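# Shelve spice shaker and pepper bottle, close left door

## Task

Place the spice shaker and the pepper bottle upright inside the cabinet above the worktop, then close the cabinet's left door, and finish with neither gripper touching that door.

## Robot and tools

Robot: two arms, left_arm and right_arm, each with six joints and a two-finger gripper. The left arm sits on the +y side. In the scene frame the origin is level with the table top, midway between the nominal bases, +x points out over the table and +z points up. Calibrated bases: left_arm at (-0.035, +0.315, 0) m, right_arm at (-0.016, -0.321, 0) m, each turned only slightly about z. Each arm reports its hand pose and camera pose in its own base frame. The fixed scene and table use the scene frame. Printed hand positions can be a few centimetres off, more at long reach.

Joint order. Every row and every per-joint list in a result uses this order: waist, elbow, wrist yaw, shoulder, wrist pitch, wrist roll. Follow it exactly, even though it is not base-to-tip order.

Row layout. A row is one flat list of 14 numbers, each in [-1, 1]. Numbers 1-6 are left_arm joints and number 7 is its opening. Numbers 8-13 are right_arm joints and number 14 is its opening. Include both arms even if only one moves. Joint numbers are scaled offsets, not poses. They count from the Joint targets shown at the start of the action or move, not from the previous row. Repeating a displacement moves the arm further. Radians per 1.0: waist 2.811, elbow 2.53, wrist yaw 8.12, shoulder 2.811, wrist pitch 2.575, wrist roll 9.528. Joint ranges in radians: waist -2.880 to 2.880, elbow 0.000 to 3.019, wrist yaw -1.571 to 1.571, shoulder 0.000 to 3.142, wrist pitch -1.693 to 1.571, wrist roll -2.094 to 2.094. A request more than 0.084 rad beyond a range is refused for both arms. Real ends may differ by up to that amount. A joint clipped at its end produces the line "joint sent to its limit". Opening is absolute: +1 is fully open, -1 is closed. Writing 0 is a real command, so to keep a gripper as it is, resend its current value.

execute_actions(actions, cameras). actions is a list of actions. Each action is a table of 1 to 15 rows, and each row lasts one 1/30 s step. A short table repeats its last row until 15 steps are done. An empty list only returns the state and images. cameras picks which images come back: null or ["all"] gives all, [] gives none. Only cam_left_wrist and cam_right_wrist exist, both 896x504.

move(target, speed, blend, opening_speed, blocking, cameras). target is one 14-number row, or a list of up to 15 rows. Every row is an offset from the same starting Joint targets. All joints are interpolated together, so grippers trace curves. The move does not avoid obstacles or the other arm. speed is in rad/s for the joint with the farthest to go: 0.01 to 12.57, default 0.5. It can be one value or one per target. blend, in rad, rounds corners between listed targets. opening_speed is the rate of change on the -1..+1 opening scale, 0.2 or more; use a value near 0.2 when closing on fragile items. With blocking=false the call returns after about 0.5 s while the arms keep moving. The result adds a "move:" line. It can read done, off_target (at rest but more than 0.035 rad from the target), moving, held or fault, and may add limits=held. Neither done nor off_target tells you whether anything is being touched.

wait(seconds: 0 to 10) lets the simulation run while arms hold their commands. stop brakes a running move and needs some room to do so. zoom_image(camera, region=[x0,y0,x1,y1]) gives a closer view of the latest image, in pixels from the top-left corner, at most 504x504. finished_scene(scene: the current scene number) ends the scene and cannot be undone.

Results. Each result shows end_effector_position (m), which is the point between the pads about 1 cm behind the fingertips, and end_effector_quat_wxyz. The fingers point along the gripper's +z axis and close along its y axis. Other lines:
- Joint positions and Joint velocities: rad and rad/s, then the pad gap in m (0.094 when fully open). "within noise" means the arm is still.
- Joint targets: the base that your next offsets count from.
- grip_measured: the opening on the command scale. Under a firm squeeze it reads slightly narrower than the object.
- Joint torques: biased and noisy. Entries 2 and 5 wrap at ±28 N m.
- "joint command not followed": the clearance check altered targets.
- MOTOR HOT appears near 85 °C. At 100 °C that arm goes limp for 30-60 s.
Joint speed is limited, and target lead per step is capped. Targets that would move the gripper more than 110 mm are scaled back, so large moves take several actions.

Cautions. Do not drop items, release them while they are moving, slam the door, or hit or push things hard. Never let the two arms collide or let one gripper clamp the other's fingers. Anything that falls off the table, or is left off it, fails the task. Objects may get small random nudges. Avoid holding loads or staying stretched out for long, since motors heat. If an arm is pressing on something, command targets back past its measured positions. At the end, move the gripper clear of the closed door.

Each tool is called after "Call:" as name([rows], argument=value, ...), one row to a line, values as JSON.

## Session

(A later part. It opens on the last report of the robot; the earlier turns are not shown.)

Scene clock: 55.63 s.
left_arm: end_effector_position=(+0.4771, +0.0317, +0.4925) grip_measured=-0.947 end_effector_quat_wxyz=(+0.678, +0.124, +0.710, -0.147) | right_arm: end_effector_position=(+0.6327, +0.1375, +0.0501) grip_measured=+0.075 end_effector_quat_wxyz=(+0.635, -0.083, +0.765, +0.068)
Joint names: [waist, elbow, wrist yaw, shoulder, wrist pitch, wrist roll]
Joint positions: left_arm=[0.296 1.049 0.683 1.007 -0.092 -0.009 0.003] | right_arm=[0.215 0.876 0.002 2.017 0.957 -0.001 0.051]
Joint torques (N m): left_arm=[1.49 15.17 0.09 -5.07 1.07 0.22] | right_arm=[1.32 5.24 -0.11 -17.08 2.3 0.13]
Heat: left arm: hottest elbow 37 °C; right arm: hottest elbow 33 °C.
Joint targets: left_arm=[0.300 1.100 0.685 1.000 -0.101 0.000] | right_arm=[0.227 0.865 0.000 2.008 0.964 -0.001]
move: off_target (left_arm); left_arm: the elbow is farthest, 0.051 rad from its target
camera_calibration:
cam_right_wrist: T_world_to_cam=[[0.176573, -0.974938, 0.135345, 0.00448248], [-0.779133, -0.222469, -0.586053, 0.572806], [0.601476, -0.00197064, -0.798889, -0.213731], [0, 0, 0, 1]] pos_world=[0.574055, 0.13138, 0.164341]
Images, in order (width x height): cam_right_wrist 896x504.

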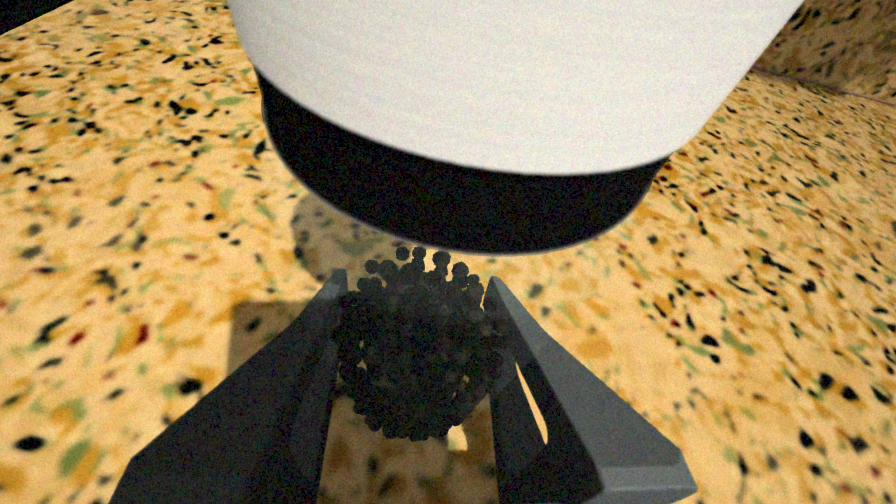

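Call:
move([
  [0,0,0,0,0,0,-0.95,0,0.0138,0,-0.0598,-0.0687,0,-0.2],
  [0,0,0,0,0,0,-0.95,0,-0.0573,0,-0.1053,-0.0431,0,-0.2],
  [0,0,0,0,0,0,-0.95,-0.0306,-0.1087,0,-0.4262,-0.3348,0,-0.2],
  [0,0,0,0,0,0,-0.95,-0.0306,0.1964,0,-0.3444,-0.5402,0,-0.2],
  [0,0,0,0,0,0,-0.95,-0.0306,0.3439,0,-0.1978,-0.5219,0,-0.2],
], speed=[0.3,0.4,0.8,0.8,0.5], blend=[0.03,0.05,0.1,0.1,0], cameras=["cam_right_wrist"])

Scene clock: 61.03 s.
left_arm: end_effector_position=(+0.4771, +0.0317, +0.4925) grip_measured=-0.947 end_effector_quat_wxyz=(+0.678, +0.124, +0.710, -0.147) | right_arm: end_effector_position=(+0.6549, +0.1035, +0.5337) grip_measured=+0.075 end_effector_quat_wxyz=(+0.623, -0.062, +0.778, +0.048)
Joint names: [waist, elbow, wrist yaw, shoulder, wrist pitch, wrist roll]
Joint positions: left_arm=[0.296 1.049 0.683 1.007 -0.092 -0.009 0.003] | right_arm=[0.158 1.654 0.002 1.462 -0.413 -0.001 0.051]
Joint torques (N m): left_arm=[1.44 15.13 0.1 -5.19 1.1 0.23] | right_arm=[-0.5 19.26 -0.13 -13.92 2.97 0.11]
Heat: left arm: hottest elbow 38 °C; right arm: hottest elbow 33 °C.
Joint targets: left_arm=[0.300 1.100 0.685 1.000 -0.101 0.000] | right_arm=[0.141 1.735 0.000 1.452 -0.380 -0.001]
move: off_target (left_arm, right_arm); left_arm: the elbow is farthest, 0.051 rad from its target; right_arm: the elbow is farthest, 0.081 rad from its target
camera_calibration:
cam_right_wrist: T_world_to_cam=[[0.125283, -0.982679, 0.136553, -0.0642772], [-0.810598, -0.180746, -0.557011, 0.866718], [0.572044, -0.0409058, -0.819202, 0.193359], [0, 0, 0, 1]] pos_world=[0.600003, 0.101402, 0.649949]
Images, in order (width x height): cam_right_wrist 896x504.

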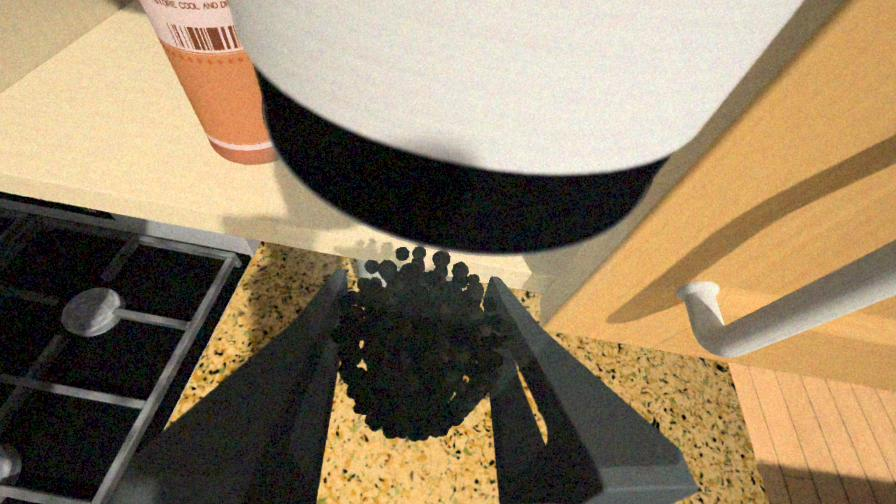

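Call:
move([
  [0,0,0,0,0,0,-0.95,0,0.104,0,0.0783,-0.0097,0,-0.2],
  [0,0,0,0,0,0,-0.95,0,0.2182,0,0.1565,-0.0369,0,-0.2],
], speed=0.3, blend=[0.05,0], cameras=["cam_right_wrist"])

Scene clock: 64.03 s.
left_arm: end_effector_position=(+0.4771, +0.0317, +0.4925) grip_measured=-0.947 end_effector_quat_wxyz=(+0.678, +0.124, +0.710, -0.147) | right_arm: end_effector_position=(+0.8033, +0.1272, +0.5427) grip_measured=+0.075 end_effector_quat_wxyz=(+0.643, -0.060, +0.762, +0.050)
Joint names: [waist, elbow, wrist yaw, shoulder, wrist pitch, wrist roll]
Joint positions: left_arm=[0.296 1.049 0.683 1.007 -0.092 -0.009 0.003] | right_arm=[0.158 2.207 0.002 1.896 -0.481 -0.001 0.051]
Joint torques (N m): left_arm=[1.61 15.19 0.09 -4.89 1.07 0.22] | right_arm=[-0.85 18.91 -0.11 -21.13 2.14 0.11]
Heat: left arm: hottest elbow 38 °C; right arm: hottest elbow 34 °C.
Joint targets: left_arm=[0.300 1.100 0.685 1.000 -0.101 0.000] | right_arm=[0.141 2.287 0.000 1.891 -0.475 -0.001]
move: off_target (left_arm, right_arm); left_arm: the elbow is farthest, 0.051 rad from its target; right_arm: the elbow is farthest, 0.080 rad from its target
camera_calibration:
cam_right_wrist: T_world_to_cam=[[0.11861, -0.983749, 0.134795, -0.0543689], [-0.782123, -0.176197, -0.597695, 0.994913], [0.611732, -0.0345342, -0.790311, 0.0683961], [0, 0, 0, 1]] pos_world=[0.742753, 0.124178, 0.656037]
Images, in order (width x height): cam_right_wrist 896x504.

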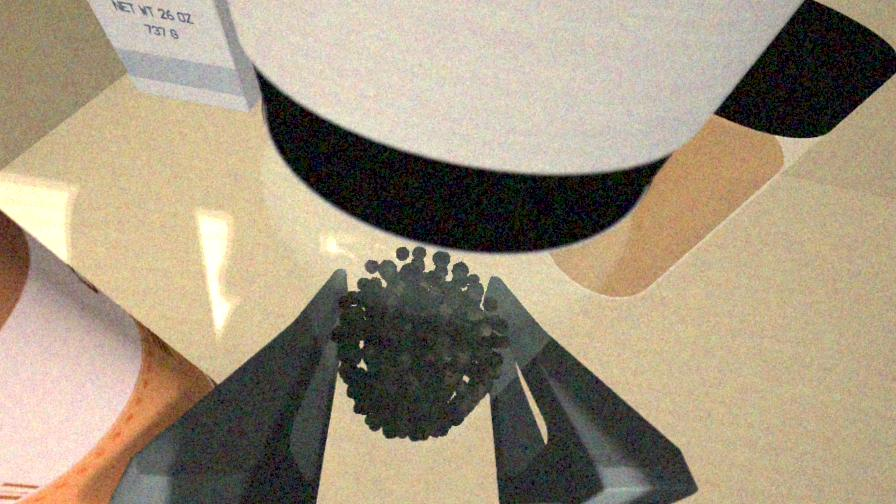

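Call:
move(target=[0,0,0,0,0,0,-0.95,0,-0.0502,0,0,0.0155,0,-0.2], speed=0.15, cameras=[])

Call:
execute_actions([
  [[0,0,0,0,0,0,-0.95,0,-0.0045,0,0,0.0045,0,-0.2]],
], cameras=[])

Scene clock: 65.63 s.
left_arm: end_effector_position=(+0.4771, +0.0317, +0.4925) grip_measured=-0.947 end_effector_quat_wxyz=(+0.678, +0.124, +0.710, -0.147) | right_arm: end_effector_position=(+0.8074, +0.1278, +0.5214) grip_measured=+0.075 end_effector_quat_wxyz=(+0.635, -0.061, +0.768, +0.049)
Joint names: [waist, elbow, wrist yaw, shoulder, wrist pitch, wrist roll]
Joint positions: left_arm=[0.296 1.049 0.683 1.007 -0.092 -0.009 0.003] | right_arm=[0.158 2.161 0.002 1.896 -0.454 -0.001 0.051]
Joint torques (N m): left_arm=[1.44 15.17 0.1 -4.95 1.09 0.22] | right_arm=[-1.26 11.47 -0.09 -21.36 2.86 0.09]
Heat: left arm: hottest elbow 38 °C; right arm: hottest elbow 35 °C.
Joint targets: left_arm=[0.300 1.100 0.685 1.000 -0.101 0.000] | right_arm=[0.141 2.160 0.000 1.891 -0.435 -0.001]
move: off_target (left_arm); left_arm: the elbow is farthest, 0.051 rad from its target
No camera images: "cameras" was empty.

Scene clock: 66.33 s.
left_arm: end_effector_position=(+0.4771, +0.0317, +0.4925) grip_measured=-0.947 end_effector_quat_wxyz=(+0.678, +0.124, +0.710, -0.147) | right_arm: end_effector_position=(+0.8085, +0.1280, +0.5208) grip_measured=+0.075 end_effector_quat_wxyz=(+0.639, -0.061, +0.766, +0.050)
Joint names: [waist, elbow, wrist yaw, shoulder, wrist pitch, wrist roll]
Joint positions: left_arm=[0.296 1.049 0.683 1.007 -0.092 -0.009 0.003] | right_arm=[0.158 2.154 0.002 1.896 -0.438 -0.001 0.051]
Joint torques (N m): left_arm=[1.55 15.13 0.1 -4.84 1.09 0.23] | right_arm=[-0.62 11 -0.1 -20.78 2.41 0.09]
Heat: left arm: hottest elbow 38 °C; right arm: hottest elbow 35 °C.
Joint targets: left_arm=[0.300 1.100 0.685 1.000 -0.101 0.000] | right_arm=[0.141 2.149 0.000 1.891 -0.424 -0.001]
No camera images: "cameras" was empty.

Call:
execute_actions([
  [[0,0,0,0,0,0,-0.95,0,-0.003,0,0,0.002,0,-0.2]],
], cameras=[])

Call:
execute_actions([
  [[0,0,0,0,0,0,-0.95,0,-0.003,0,0,0.002,0,-0.2]],
], cameras=["cam_right_wrist"])

Scene clock: 67.17 s.
left_arm: end_effector_position=(+0.4771, +0.0317, +0.4925) grip_measured=-0.947 end_effector_quat_wxyz=(+0.678, +0.124, +0.710, -0.147) | right_arm: end_effector_position=(+0.8088, +0.1280, +0.5202) grip_measured=+0.075 end_effector_quat_wxyz=(+0.639, -0.060, +0.765, +0.050)
Joint names: [waist, elbow, wrist yaw, shoulder, wrist pitch, wrist roll]
Joint positions: left_arm=[0.296 1.049 0.683 1.007 -0.092 -0.009 0.003] | right_arm=[0.158 2.151 0.002 1.896 -0.434 -0.001 0.051]
Joint torques (N m): left_arm=[1.67 15.19 0.1 -5.07 1.07 0.22] | right_arm=[-1.32 10.52 -0.07 -20.84 2.51 0.19]
Heat: left arm: hottest elbow 38 °C; right arm: hottest elbow 34 °C.
Joint targets: left_arm=[0.300 1.100 0.685 1.000 -0.101 0.000] | right_arm=[0.141 2.141 0.000 1.891 -0.419 -0.001]
No camera images: "cameras" was empty.

Scene clock: 67.87 s.
left_arm: end_effector_position=(+0.4771, +0.0317, +0.4925) grip_measured=-0.947 end_effector_quat_wxyz=(+0.678, +0.124, +0.710, -0.147) | right_arm: end_effector_position=(+0.8089, +0.1281, +0.5204) grip_measured=+0.075 end_effector_quat_wxyz=(+0.641, -0.060, +0.763, +0.050)
Joint names: [waist, elbow, wrist yaw, shoulder, wrist pitch, wrist roll]
Joint positions: left_arm=[0.296 1.049 0.683 1.007 -0.092 -0.009 0.003] | right_arm=[0.158 2.146 0.002 1.895 -0.426 -0.001 0.051]
Joint torques (N m): left_arm=[1.67 15.17 0.1 -5.07 1.13 0.21] | right_arm=[-0.79 10.33 -0.09 -21.19 2.4 0.1]
Heat: left arm: hottest elbow 39 °C; right arm: hottest elbow 34 °C.
Joint targets: left_arm=[0.300 1.100 0.685 1.000 -0.101 0.000] | right_arm=[0.141 2.134 0.000 1.892 -0.413 -0.001]
camera_calibration:
cam_right_wrist: T_world_to_cam=[[0.119071, -0.983676, 0.134924, -0.0516403], [-0.784394, -0.176508, -0.594618, 0.986277], [0.608726, -0.0350313, -0.792606, 0.0511135], [0, 0, 0, 1]] pos_world=[0.748664, 0.125079, 0.633938]
Images, in order (width x height): cam_right_wrist 896x504.

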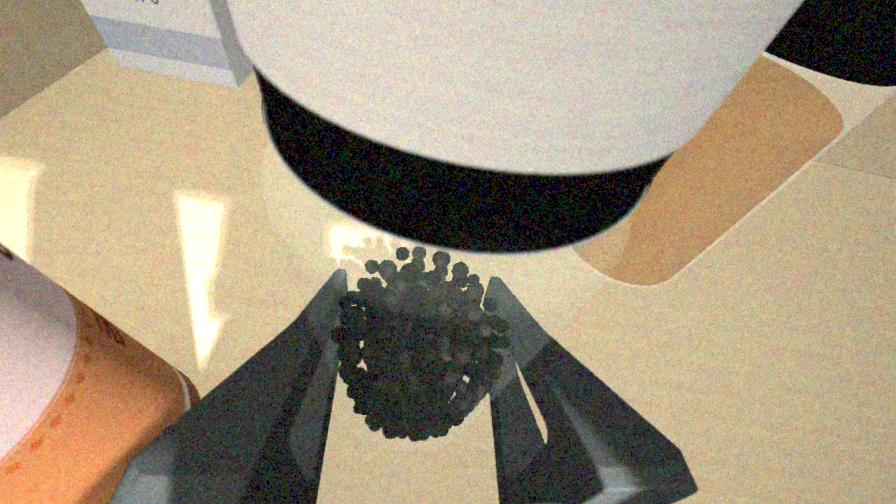

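Call:
execute_actions([
  [[0,0,0,0,0,0,-0.95,0,-0.005,0,0,0,0,-0.2]],
], cameras=[])

Call:
execute_actions([
  [[0,0,0,0,0,0,-0.95,0,-0.005,0,0,0,0,-0.2]],
], cameras=["cam_right_wrist"])

Scene clock: 68.70 s.
left_arm: end_effector_position=(+0.4771, +0.0317, +0.4925) grip_measured=-0.947 end_effector_quat_wxyz=(+0.678, +0.124, +0.710, -0.147) | right_arm: end_effector_position=(+0.8087, +0.1280, +0.5204) grip_measured=+0.075 end_effector_quat_wxyz=(+0.643, -0.060, +0.762, +0.050)
Joint names: [waist, elbow, wrist yaw, shoulder, wrist pitch, wrist roll]
Joint positions: left_arm=[0.296 1.049 0.683 1.007 -0.092 -0.009 0.003] | right_arm=[0.158 2.14 0.002 1.892 -0.416 -0.001 0.051]
Joint torques (N m): left_arm=[1.67 15.16 0.09 -4.95 1.1 0.21] | right_arm=[-0.03 9.8 -0.1 -20.13 2 0.12]
Heat: left arm: hottest elbow 39 °C; right arm: hottest elbow 34 °C.
Joint targets: left_arm=[0.300 1.100 0.685 1.000 -0.101 0.000] | right_arm=[0.141 2.121 0.000 1.891 -0.413 -0.001]
No camera images: "cameras" was empty.

Scene clock: 69.40 s.
left_arm: end_effector_position=(+0.4771, +0.0317, +0.4925) grip_measured=-0.947 end_effector_quat_wxyz=(+0.678, +0.124, +0.710, -0.147) | right_arm: end_effector_position=(+0.8087, +0.1280, +0.5202) grip_measured=+0.075 end_effector_quat_wxyz=(+0.645, -0.060, +0.760, +0.050)
Joint names: [waist, elbow, wrist yaw, shoulder, wrist pitch, wrist roll]
Joint positions: left_arm=[0.296 1.049 0.683 1.007 -0.092 -0.009 0.003] | right_arm=[0.158 2.133 0.002 1.89 -0.407 -0.001 0.051]
Joint torques (N m): left_arm=[1.61 15.12 0.1 -5.13 1.1 0.22] | right_arm=[-0.73 9.25 -0.12 -20.95 1.74 0.09]
Heat: left arm: hottest elbow 39 °C; right arm: hottest elbow 34 °C.
Joint targets: left_arm=[0.300 1.100 0.685 1.000 -0.101 0.000] | right_arm=[0.141 2.108 0.000 1.892 -0.413 -0.001]
camera_calibration:
cam_right_wrist: T_world_to_cam=[[0.11786, -0.983865, 0.134605, -0.0503708], [-0.778722, -0.175683, -0.602268, 0.985378], [0.616199, -0.0338361, -0.786864, 0.0419297], [0, 0, 0, 1]] pos_world=[0.747436, 0.124975, 0.633235]
Images, in order (width x height): cam_right_wrist 896x504.

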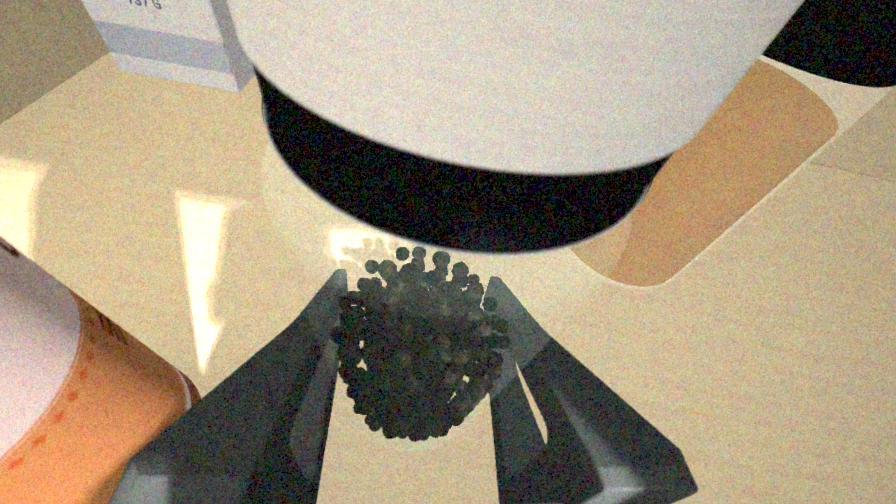

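Call:
execute_actions([
  [[0,0,0,0,0,0,-0.95,0,0.01,0,0,-0.005,0,-0.2]],
], cameras=[])

Call:
move(target=[0,0,0,0,0,0,-0.95,0,0,0,0,0,0,0.32], opening_speed=0.5, cameras=["cam_right_wrist"])

Scene clock: 72.63 s.
left_arm: end_effector_position=(+0.4771, +0.0317, +0.4925) grip_measured=-0.947 end_effector_quat_wxyz=(+0.678, +0.124, +0.710, -0.147) | right_arm: end_effector_position=(+0.8087, +0.1280, +0.5202) grip_measured=+0.075 end_effector_quat_wxyz=(+0.645, -0.060, +0.760, +0.050)
Joint names: [waist, elbow, wrist yaw, shoulder, wrist pitch, wrist roll]
Joint positions: left_arm=[0.296 1.049 0.683 1.007 -0.092 -0.009 0.003] | right_arm=[0.158 2.133 0.002 1.89 -0.407 -0.001 0.051]
Joint torques (N m): left_arm=[1.61 15.15 0.11 -5.01 1.07 0.22] | right_arm=[-1.55 11.67 -0.07 -20.54 1.1 0.09]
Heat: left arm: hottest elbow 39 °C; right arm: hottest elbow 34 °C.
Joint targets: left_arm=[0.300 1.100 0.685 1.000 -0.101 0.000] | right_arm=[0.141 2.134 0.000 1.892 -0.426 -0.001]
No camera images: "cameras" was empty.

Scene clock: 74.03 s.
left_arm: end_effector_position=(+0.4771, +0.0317, +0.4925) grip_measured=-0.947 end_effector_quat_wxyz=(+0.678, +0.124, +0.710, -0.147) | right_arm: end_effector_position=(+0.8088, +0.1265, +0.5205) grip_measured=+0.316 end_effector_quat_wxyz=(+0.645, -0.059, +0.760, +0.049)
Joint names: [waist, elbow, wrist yaw, shoulder, wrist pitch, wrist roll]
Joint positions: left_arm=[0.296 1.049 0.683 1.007 -0.092 -0.009 0.003] | right_arm=[0.156 2.133 0.002 1.89 -0.407 -0.001 0.062]
Joint torques (N m): left_arm=[1.49 15.17 0.1 -5.07 1.11 0.2] | right_arm=[-0.91 11.55 -0.11 -19.84 1.1 0.13]
Heat: left arm: hottest elbow 39 °C; right arm: hottest elbow 34 °C.
Joint targets: left_arm=[0.300 1.100 0.685 1.000 -0.101 0.000] | right_arm=[0.141 2.134 0.000 1.892 -0.426 -0.001]
move: off_target (left_arm); left_arm: the elbow is farthest, 0.051 rad from its target
camera_calibration:
cam_right_wrist: T_world_to_cam=[[0.115895, -0.984109, 0.134528, -0.0503507], [-0.778857, -0.174093, -0.602555, 0.985457], [0.616401, -0.0349451, -0.786657, 0.0419101], [0, 0, 0, 1]] pos_world=[0.747533, 0.123475, 0.633535]
Images, in order (width x height): cam_right_wrist 896x504.

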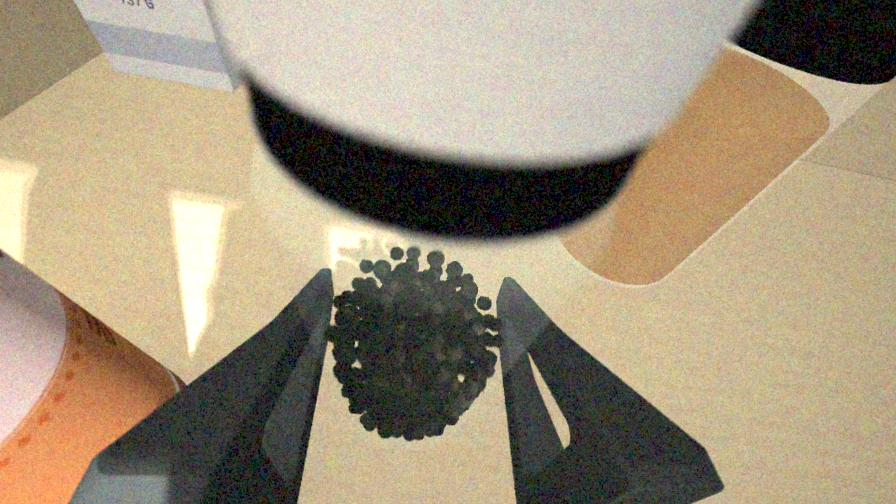

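Call:
move([
  [0,0,0,0,0,0,-0.95,0.004,-0.13,0,-0.1003,0.0217,0,0.36],
  [0,0,0,0,0,0,-0.95,0.004,-0.2605,0,-0.2135,0.0256,0,0.36],
], speed=[0.25,0.6], blend=[0.05,0], cameras=["cam_right_wrist"])

Scene clock: 77.03 s.
left_arm: end_effector_position=(+0.4771, +0.0317, +0.4925) grip_measured=-0.947 end_effector_quat_wxyz=(+0.678, +0.124, +0.710, -0.147) | right_arm: end_effector_position=(+0.5931, +0.0925, +0.5332) grip_measured=+0.357 end_effector_quat_wxyz=(+0.632, -0.060, +0.771, +0.048)
Joint names: [waist, elbow, wrist yaw, shoulder, wrist pitch, wrist roll]
Joint positions: left_arm=[0.296 1.049 0.683 1.007 -0.092 -0.009 0.003] | right_arm=[0.156 1.472 0.002 1.293 -0.376 -0.002 0.064]
Joint torques (N m): left_arm=[1.67 15.12 0.1 -4.95 1.07 0.22] | right_arm=[-0.21 11.89 -0.17 -10.23 2.47 0.12]
Heat: left arm: hottest elbow 39 °C; right arm: hottest elbow 34 °C.
Joint targets: left_arm=[0.300 1.100 0.685 1.000 -0.101 0.000] | right_arm=[0.153 1.475 0.000 1.291 -0.360 -0.001]
move: off_target (left_arm); left_arm: the elbow is farthest, 0.051 rad from its target
camera_calibration:
cam_right_wrist: T_world_to_cam=[[0.120399, -0.98335, 0.13611, -0.0640065], [-0.79785, -0.177435, -0.576152, 0.816707], [0.59071, -0.0392269, -0.80593, 0.209553], [0, 0, 0, 1]] pos_world=[0.535531, 0.0901916, 0.648145]
Images, in order (width x height): cam_right_wrist 896x504.

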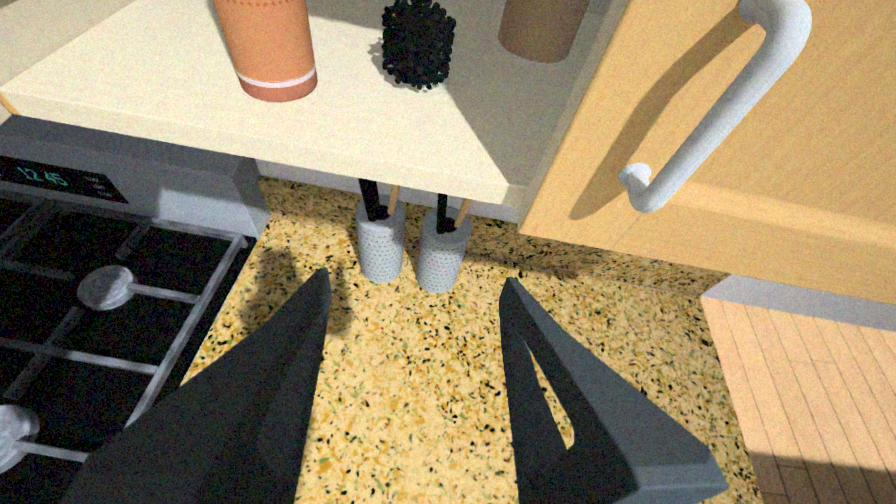

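Call:
move([
  [0,0,0,0,0,0,-0.95,0,-0.15,0,-0.15,0,0,0.36],
  [-0.201,0.098,0,0.0736,0.0023,0,-0.95,-0.339,-0.15,0,-0.15,0,0,0.36],
], speed=[0.6,0.8], blend=[0.1,0], cameras=["cam_left_wrist"])

Scene clock: 79.73 s.
left_arm: end_effector_position=(+0.4841, -0.2427, +0.5500) grip_measured=-0.947 end_effector_quat_wxyz=(+0.633, +0.320, +0.626, -0.324) | right_arm: end_effector_position=(+0.3152, -0.3181, +0.5081) grip_measured=+0.357 end_effector_quat_wxyz=(+0.599, +0.292, +0.703, -0.250)
Joint names: [waist, elbow, wrist yaw, shoulder, wrist pitch, wrist roll]
Joint positions: left_arm=[-0.262 1.293 0.684 1.187 -0.092 -0.009 0.003] | right_arm=[-0.788 1.093 0.002 0.877 -0.375 -0.002 0.064]
Joint torques (N m): left_arm=[1.08 15.31 0.03 -5.42 1.31 0.22] | right_arm=[0.21 11.81 -0.15 -5.07 2.39 0.11]
Heat: left arm: hottest elbow 40 °C; right arm: hottest elbow 34 °C.
Joint targets: left_arm=[-0.265 1.347 0.685 1.207 -0.095 0.000] | right_arm=[-0.800 1.095 0.000 0.869 -0.360 -0.001]
move: off_target (left_arm); left_arm: the elbow is farthest, 0.055 rad from its target
camera_calibration:
cam_left_wrist: T_world_to_cam=[[-0.844548, -0.514739, 0.147586, 0.187764], [-0.439832, 0.509621, -0.739483, 0.764303], [0.305428, -0.689442, -0.656798, 0.171075], [0, 0, 0, 1]] pos_world=[0.442489, -0.174909, 0.649839]
Images, in order (width x height): cam_left_wrist 896x504.

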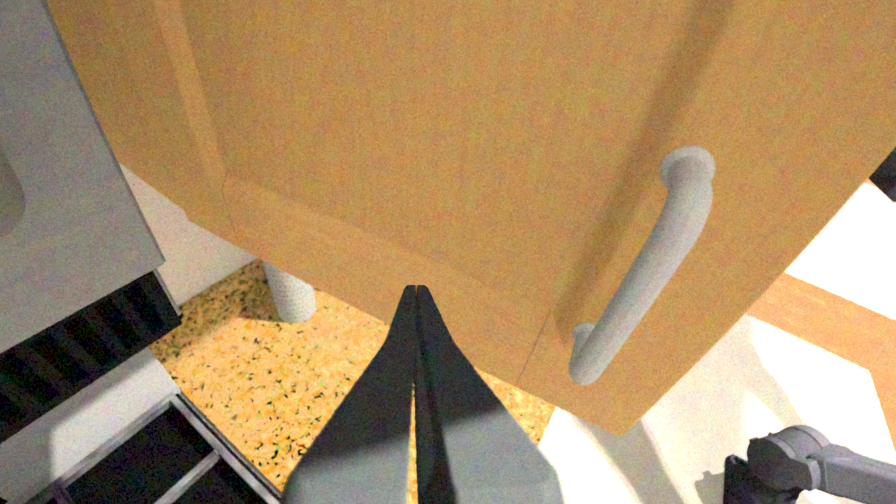

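Call:
move([
  [-0.063,0.0399,-0.0218,0.0409,0.0054,0,-0.95,0,0,0,0,0,0,0.36],
  [-0.1014,0.0897,-0.0474,0.0861,0.0058,0,-0.95,0,0,0,0,0,0,0.36],
  [-0.127,0.1621,-0.0748,0.1434,-0.0027,0,-0.95,0,0,0,0,0,0,0.36],
  [-0.1357,0.2577,-0.0962,0.2092,-0.0249,0,-0.95,0,0,0,0,0,0,0.36],
  [-0.1306,0.3344,-0.1006,0.2565,-0.0485,0,-0.95,0,0,0,0,0,0,0.36],
], speed=[0.3,0.3,0.3,0.3,0.2], blend=[0.05,0.05,0.05,0.05,0], cameras=["cam_left_wrist"])

Scene clock: 84.77 s.
left_arm: end_effector_position=(+0.6740, -0.4711, +0.5684) grip_measured=-0.947 end_effector_quat_wxyz=(+0.695, +0.170, +0.674, -0.185) | right_arm: end_effector_position=(+0.3152, -0.3181, +0.5081) grip_measured=+0.357 end_effector_quat_wxyz=(+0.599, +0.292, +0.703, -0.250)
Joint names: [waist, elbow, wrist yaw, shoulder, wrist pitch, wrist roll]
Joint positions: left_arm=[-0.637 2.14 -0.13 1.895 -0.211 -0.008 0.002] | right_arm=[-0.788 1.093 0.002 0.877 -0.375 -0.002 0.064]
Joint torques (N m): left_arm=[1.44 15.28 -0.07 -13.92 1.2 0.21] | right_arm=[-0.09 11.86 -0.06 -4.84 2.52 0.13]
Heat: left arm: hottest elbow 41 °C; right arm: hottest elbow 34 °C.
Joint targets: left_arm=[-0.632 2.193 -0.132 1.928 -0.219 0.000] | right_arm=[-0.800 1.095 0.000 0.869 -0.360 -0.001]
move: off_target (left_arm); left_arm: the elbow is farthest, 0.053 rad from its target
camera_calibration:
cam_left_wrist: T_world_to_cam=[[-0.547933, -0.821486, 0.157892, -0.122441], [-0.604146, 0.258059, -0.753932, 0.97836], [0.578599, -0.508494, -0.637697, -0.142126], [0, 0, 0, 1]] pos_world=[0.606217, -0.425329, 0.666316]
Images, in order (width x height): cam_left_wrist 896x504.

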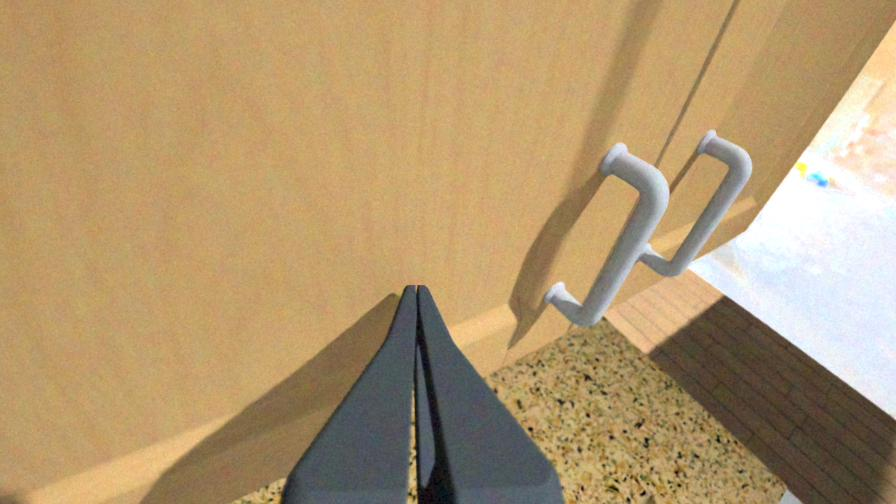

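Call:
move([
  [0.0075,0.0502,0.0026,0.0288,-0.0179,0,-0.95,0,0,0,0,0,0,0.36],
  [0.0075,0.0704,0.0026,0.0445,-0.0179,0,-0.95,0,0,0,0,0,0,0.36],
], speed=0.12, cameras=["cam_left_wrist"])

Scene clock: 86.87 s.
left_arm: end_effector_position=(+0.6790, -0.4934, +0.5940) grip_measured=-0.947 end_effector_quat_wxyz=(+0.701, +0.181, +0.659, -0.203) | right_arm: end_effector_position=(+0.3152, -0.3181, +0.5081) grip_measured=+0.357 end_effector_quat_wxyz=(+0.599, +0.292, +0.703, -0.250)
Joint names: [waist, elbow, wrist yaw, shoulder, wrist pitch, wrist roll]
Joint positions: left_arm=[-0.648 2.315 -0.098 1.978 -0.271 -0.008 0.002] | right_arm=[-0.788 1.093 0.002 0.877 -0.375 -0.002 0.064]
Joint torques (N m): left_arm=[4.25 15.25 -0.44 -11.58 1.8 0.21] | right_arm=[-0.62 11.67 -0.11 -4.54 2.45 0.09]
Motor temperatures (°C): left_arm=[27 42 23 31 26 23 25] | right_arm=[23 34 26 28 27 22 25]
Heat: left arm: hottest elbow 42 °C; right arm: hottest elbow 34 °C.
Joint targets: left_arm=[-0.611 2.372 -0.111 2.053 -0.266 0.000] | right_arm=[-0.800 1.095 0.000 0.869 -0.360 -0.001]
move: off_target (left_arm); left_arm: the shoulder is farthest, 0.075 rad from its target
camera_calibration:
cam_left_wrist: T_world_to_cam=[[-0.586639, -0.794433, 0.157261, -0.101998], [-0.572278, 0.269257, -0.774596, 1.00255], [0.573021, -0.544406, -0.612593, -0.16887], [0, 0, 0, 1]] pos_world=[0.610665, -0.442907, 0.689161]
Images, in order (width x height): cam_left_wrist 896x504.

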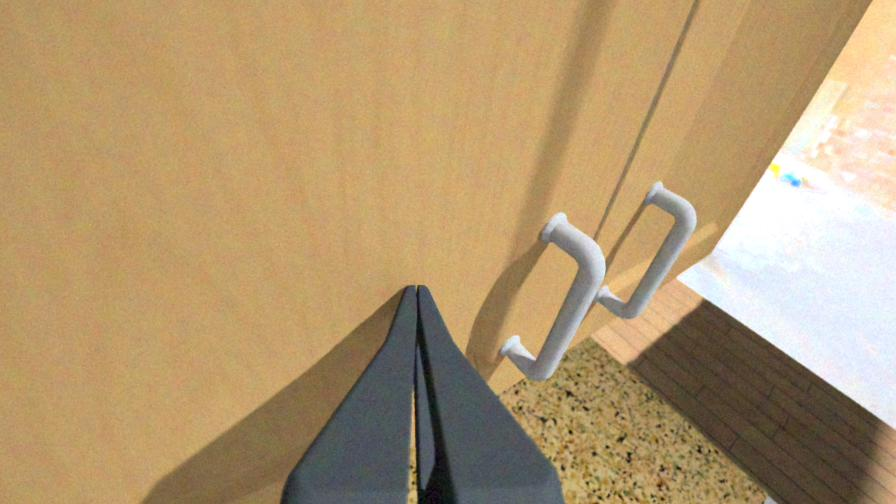

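Call:
zoom_image(camera="cam_left_wrist", region=[480, 0, 800, 400])

Call:
move(target=[0,-0.24,0,-0.16,0.045,0,-0.95,0,0,0,0,0,0,0.36], speed=0.5, cameras=["cam_left_wrist"])

Scaled by 1.260 from the camera's 896x504 image, which has a finer 1280x720 frame.

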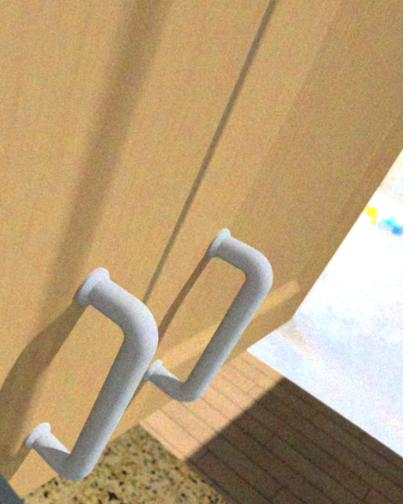

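Scene clock: 88.93 s.
left_arm: end_effector_position=(+0.6048, -0.4019, +0.5701) grip_measured=-0.947 end_effector_quat_wxyz=(+0.685, +0.173, +0.685, -0.179) | right_arm: end_effector_position=(+0.3152, -0.3181, +0.5081) grip_measured=+0.357 end_effector_quat_wxyz=(+0.599, +0.292, +0.703, -0.250)
Joint names: [waist, elbow, wrist yaw, shoulder, wrist pitch, wrist roll]
Joint positions: left_arm=[-0.612 1.775 -0.109 1.609 -0.164 -0.008 0.002] | right_arm=[-0.788 1.093 0.002 0.877 -0.375 -0.002 0.064]
Joint torques (N m): left_arm=[1.26 9.74 -0.05 -13.16 2.11 0.2] | right_arm=[-0.56 11.9 -0.1 -4.72 2.35 0.1]
Heat: left arm: hottest elbow 42 °C; right arm: hottest elbow 34 °C.
Joint targets: left_arm=[-0.611 1.764 -0.111 1.603 -0.150 0.000] | right_arm=[-0.800 1.095 0.000 0.869 -0.360 -0.001]
move: done
camera_calibration:
cam_left_wrist: T_world_to_cam=[[-0.540169, -0.826926, 0.15624, -0.109657], [-0.624062, 0.269048, -0.733593, 0.924815], [0.564591, -0.493768, -0.661385, -0.0378108], [0, 0, 0, 1]] pos_world=[0.539257, -0.358167, 0.670564]
Images, in order (width x height): cam_left_wrist 896x504.

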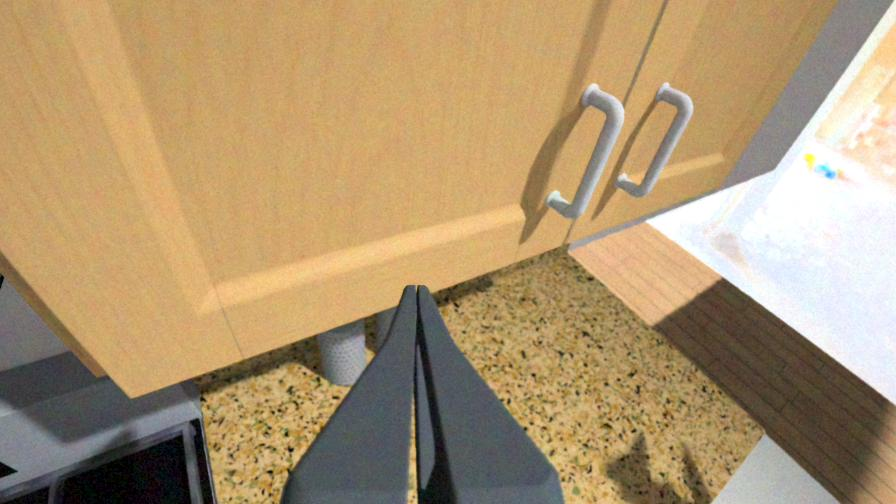

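Call:
zoom_image(camera="cam_left_wrist", region=[480, 140, 780, 300])

Scaled by 1.680 from the camera's 896x504 image, which has a finer 1280x720 frame.

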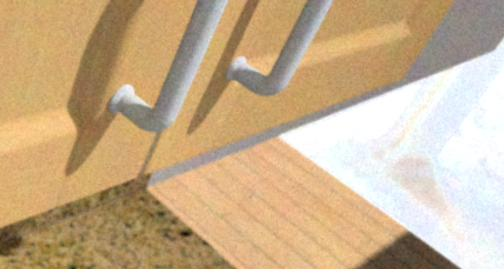

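Call:
finished_scene(scene=2)

The scene is finished: the task was done.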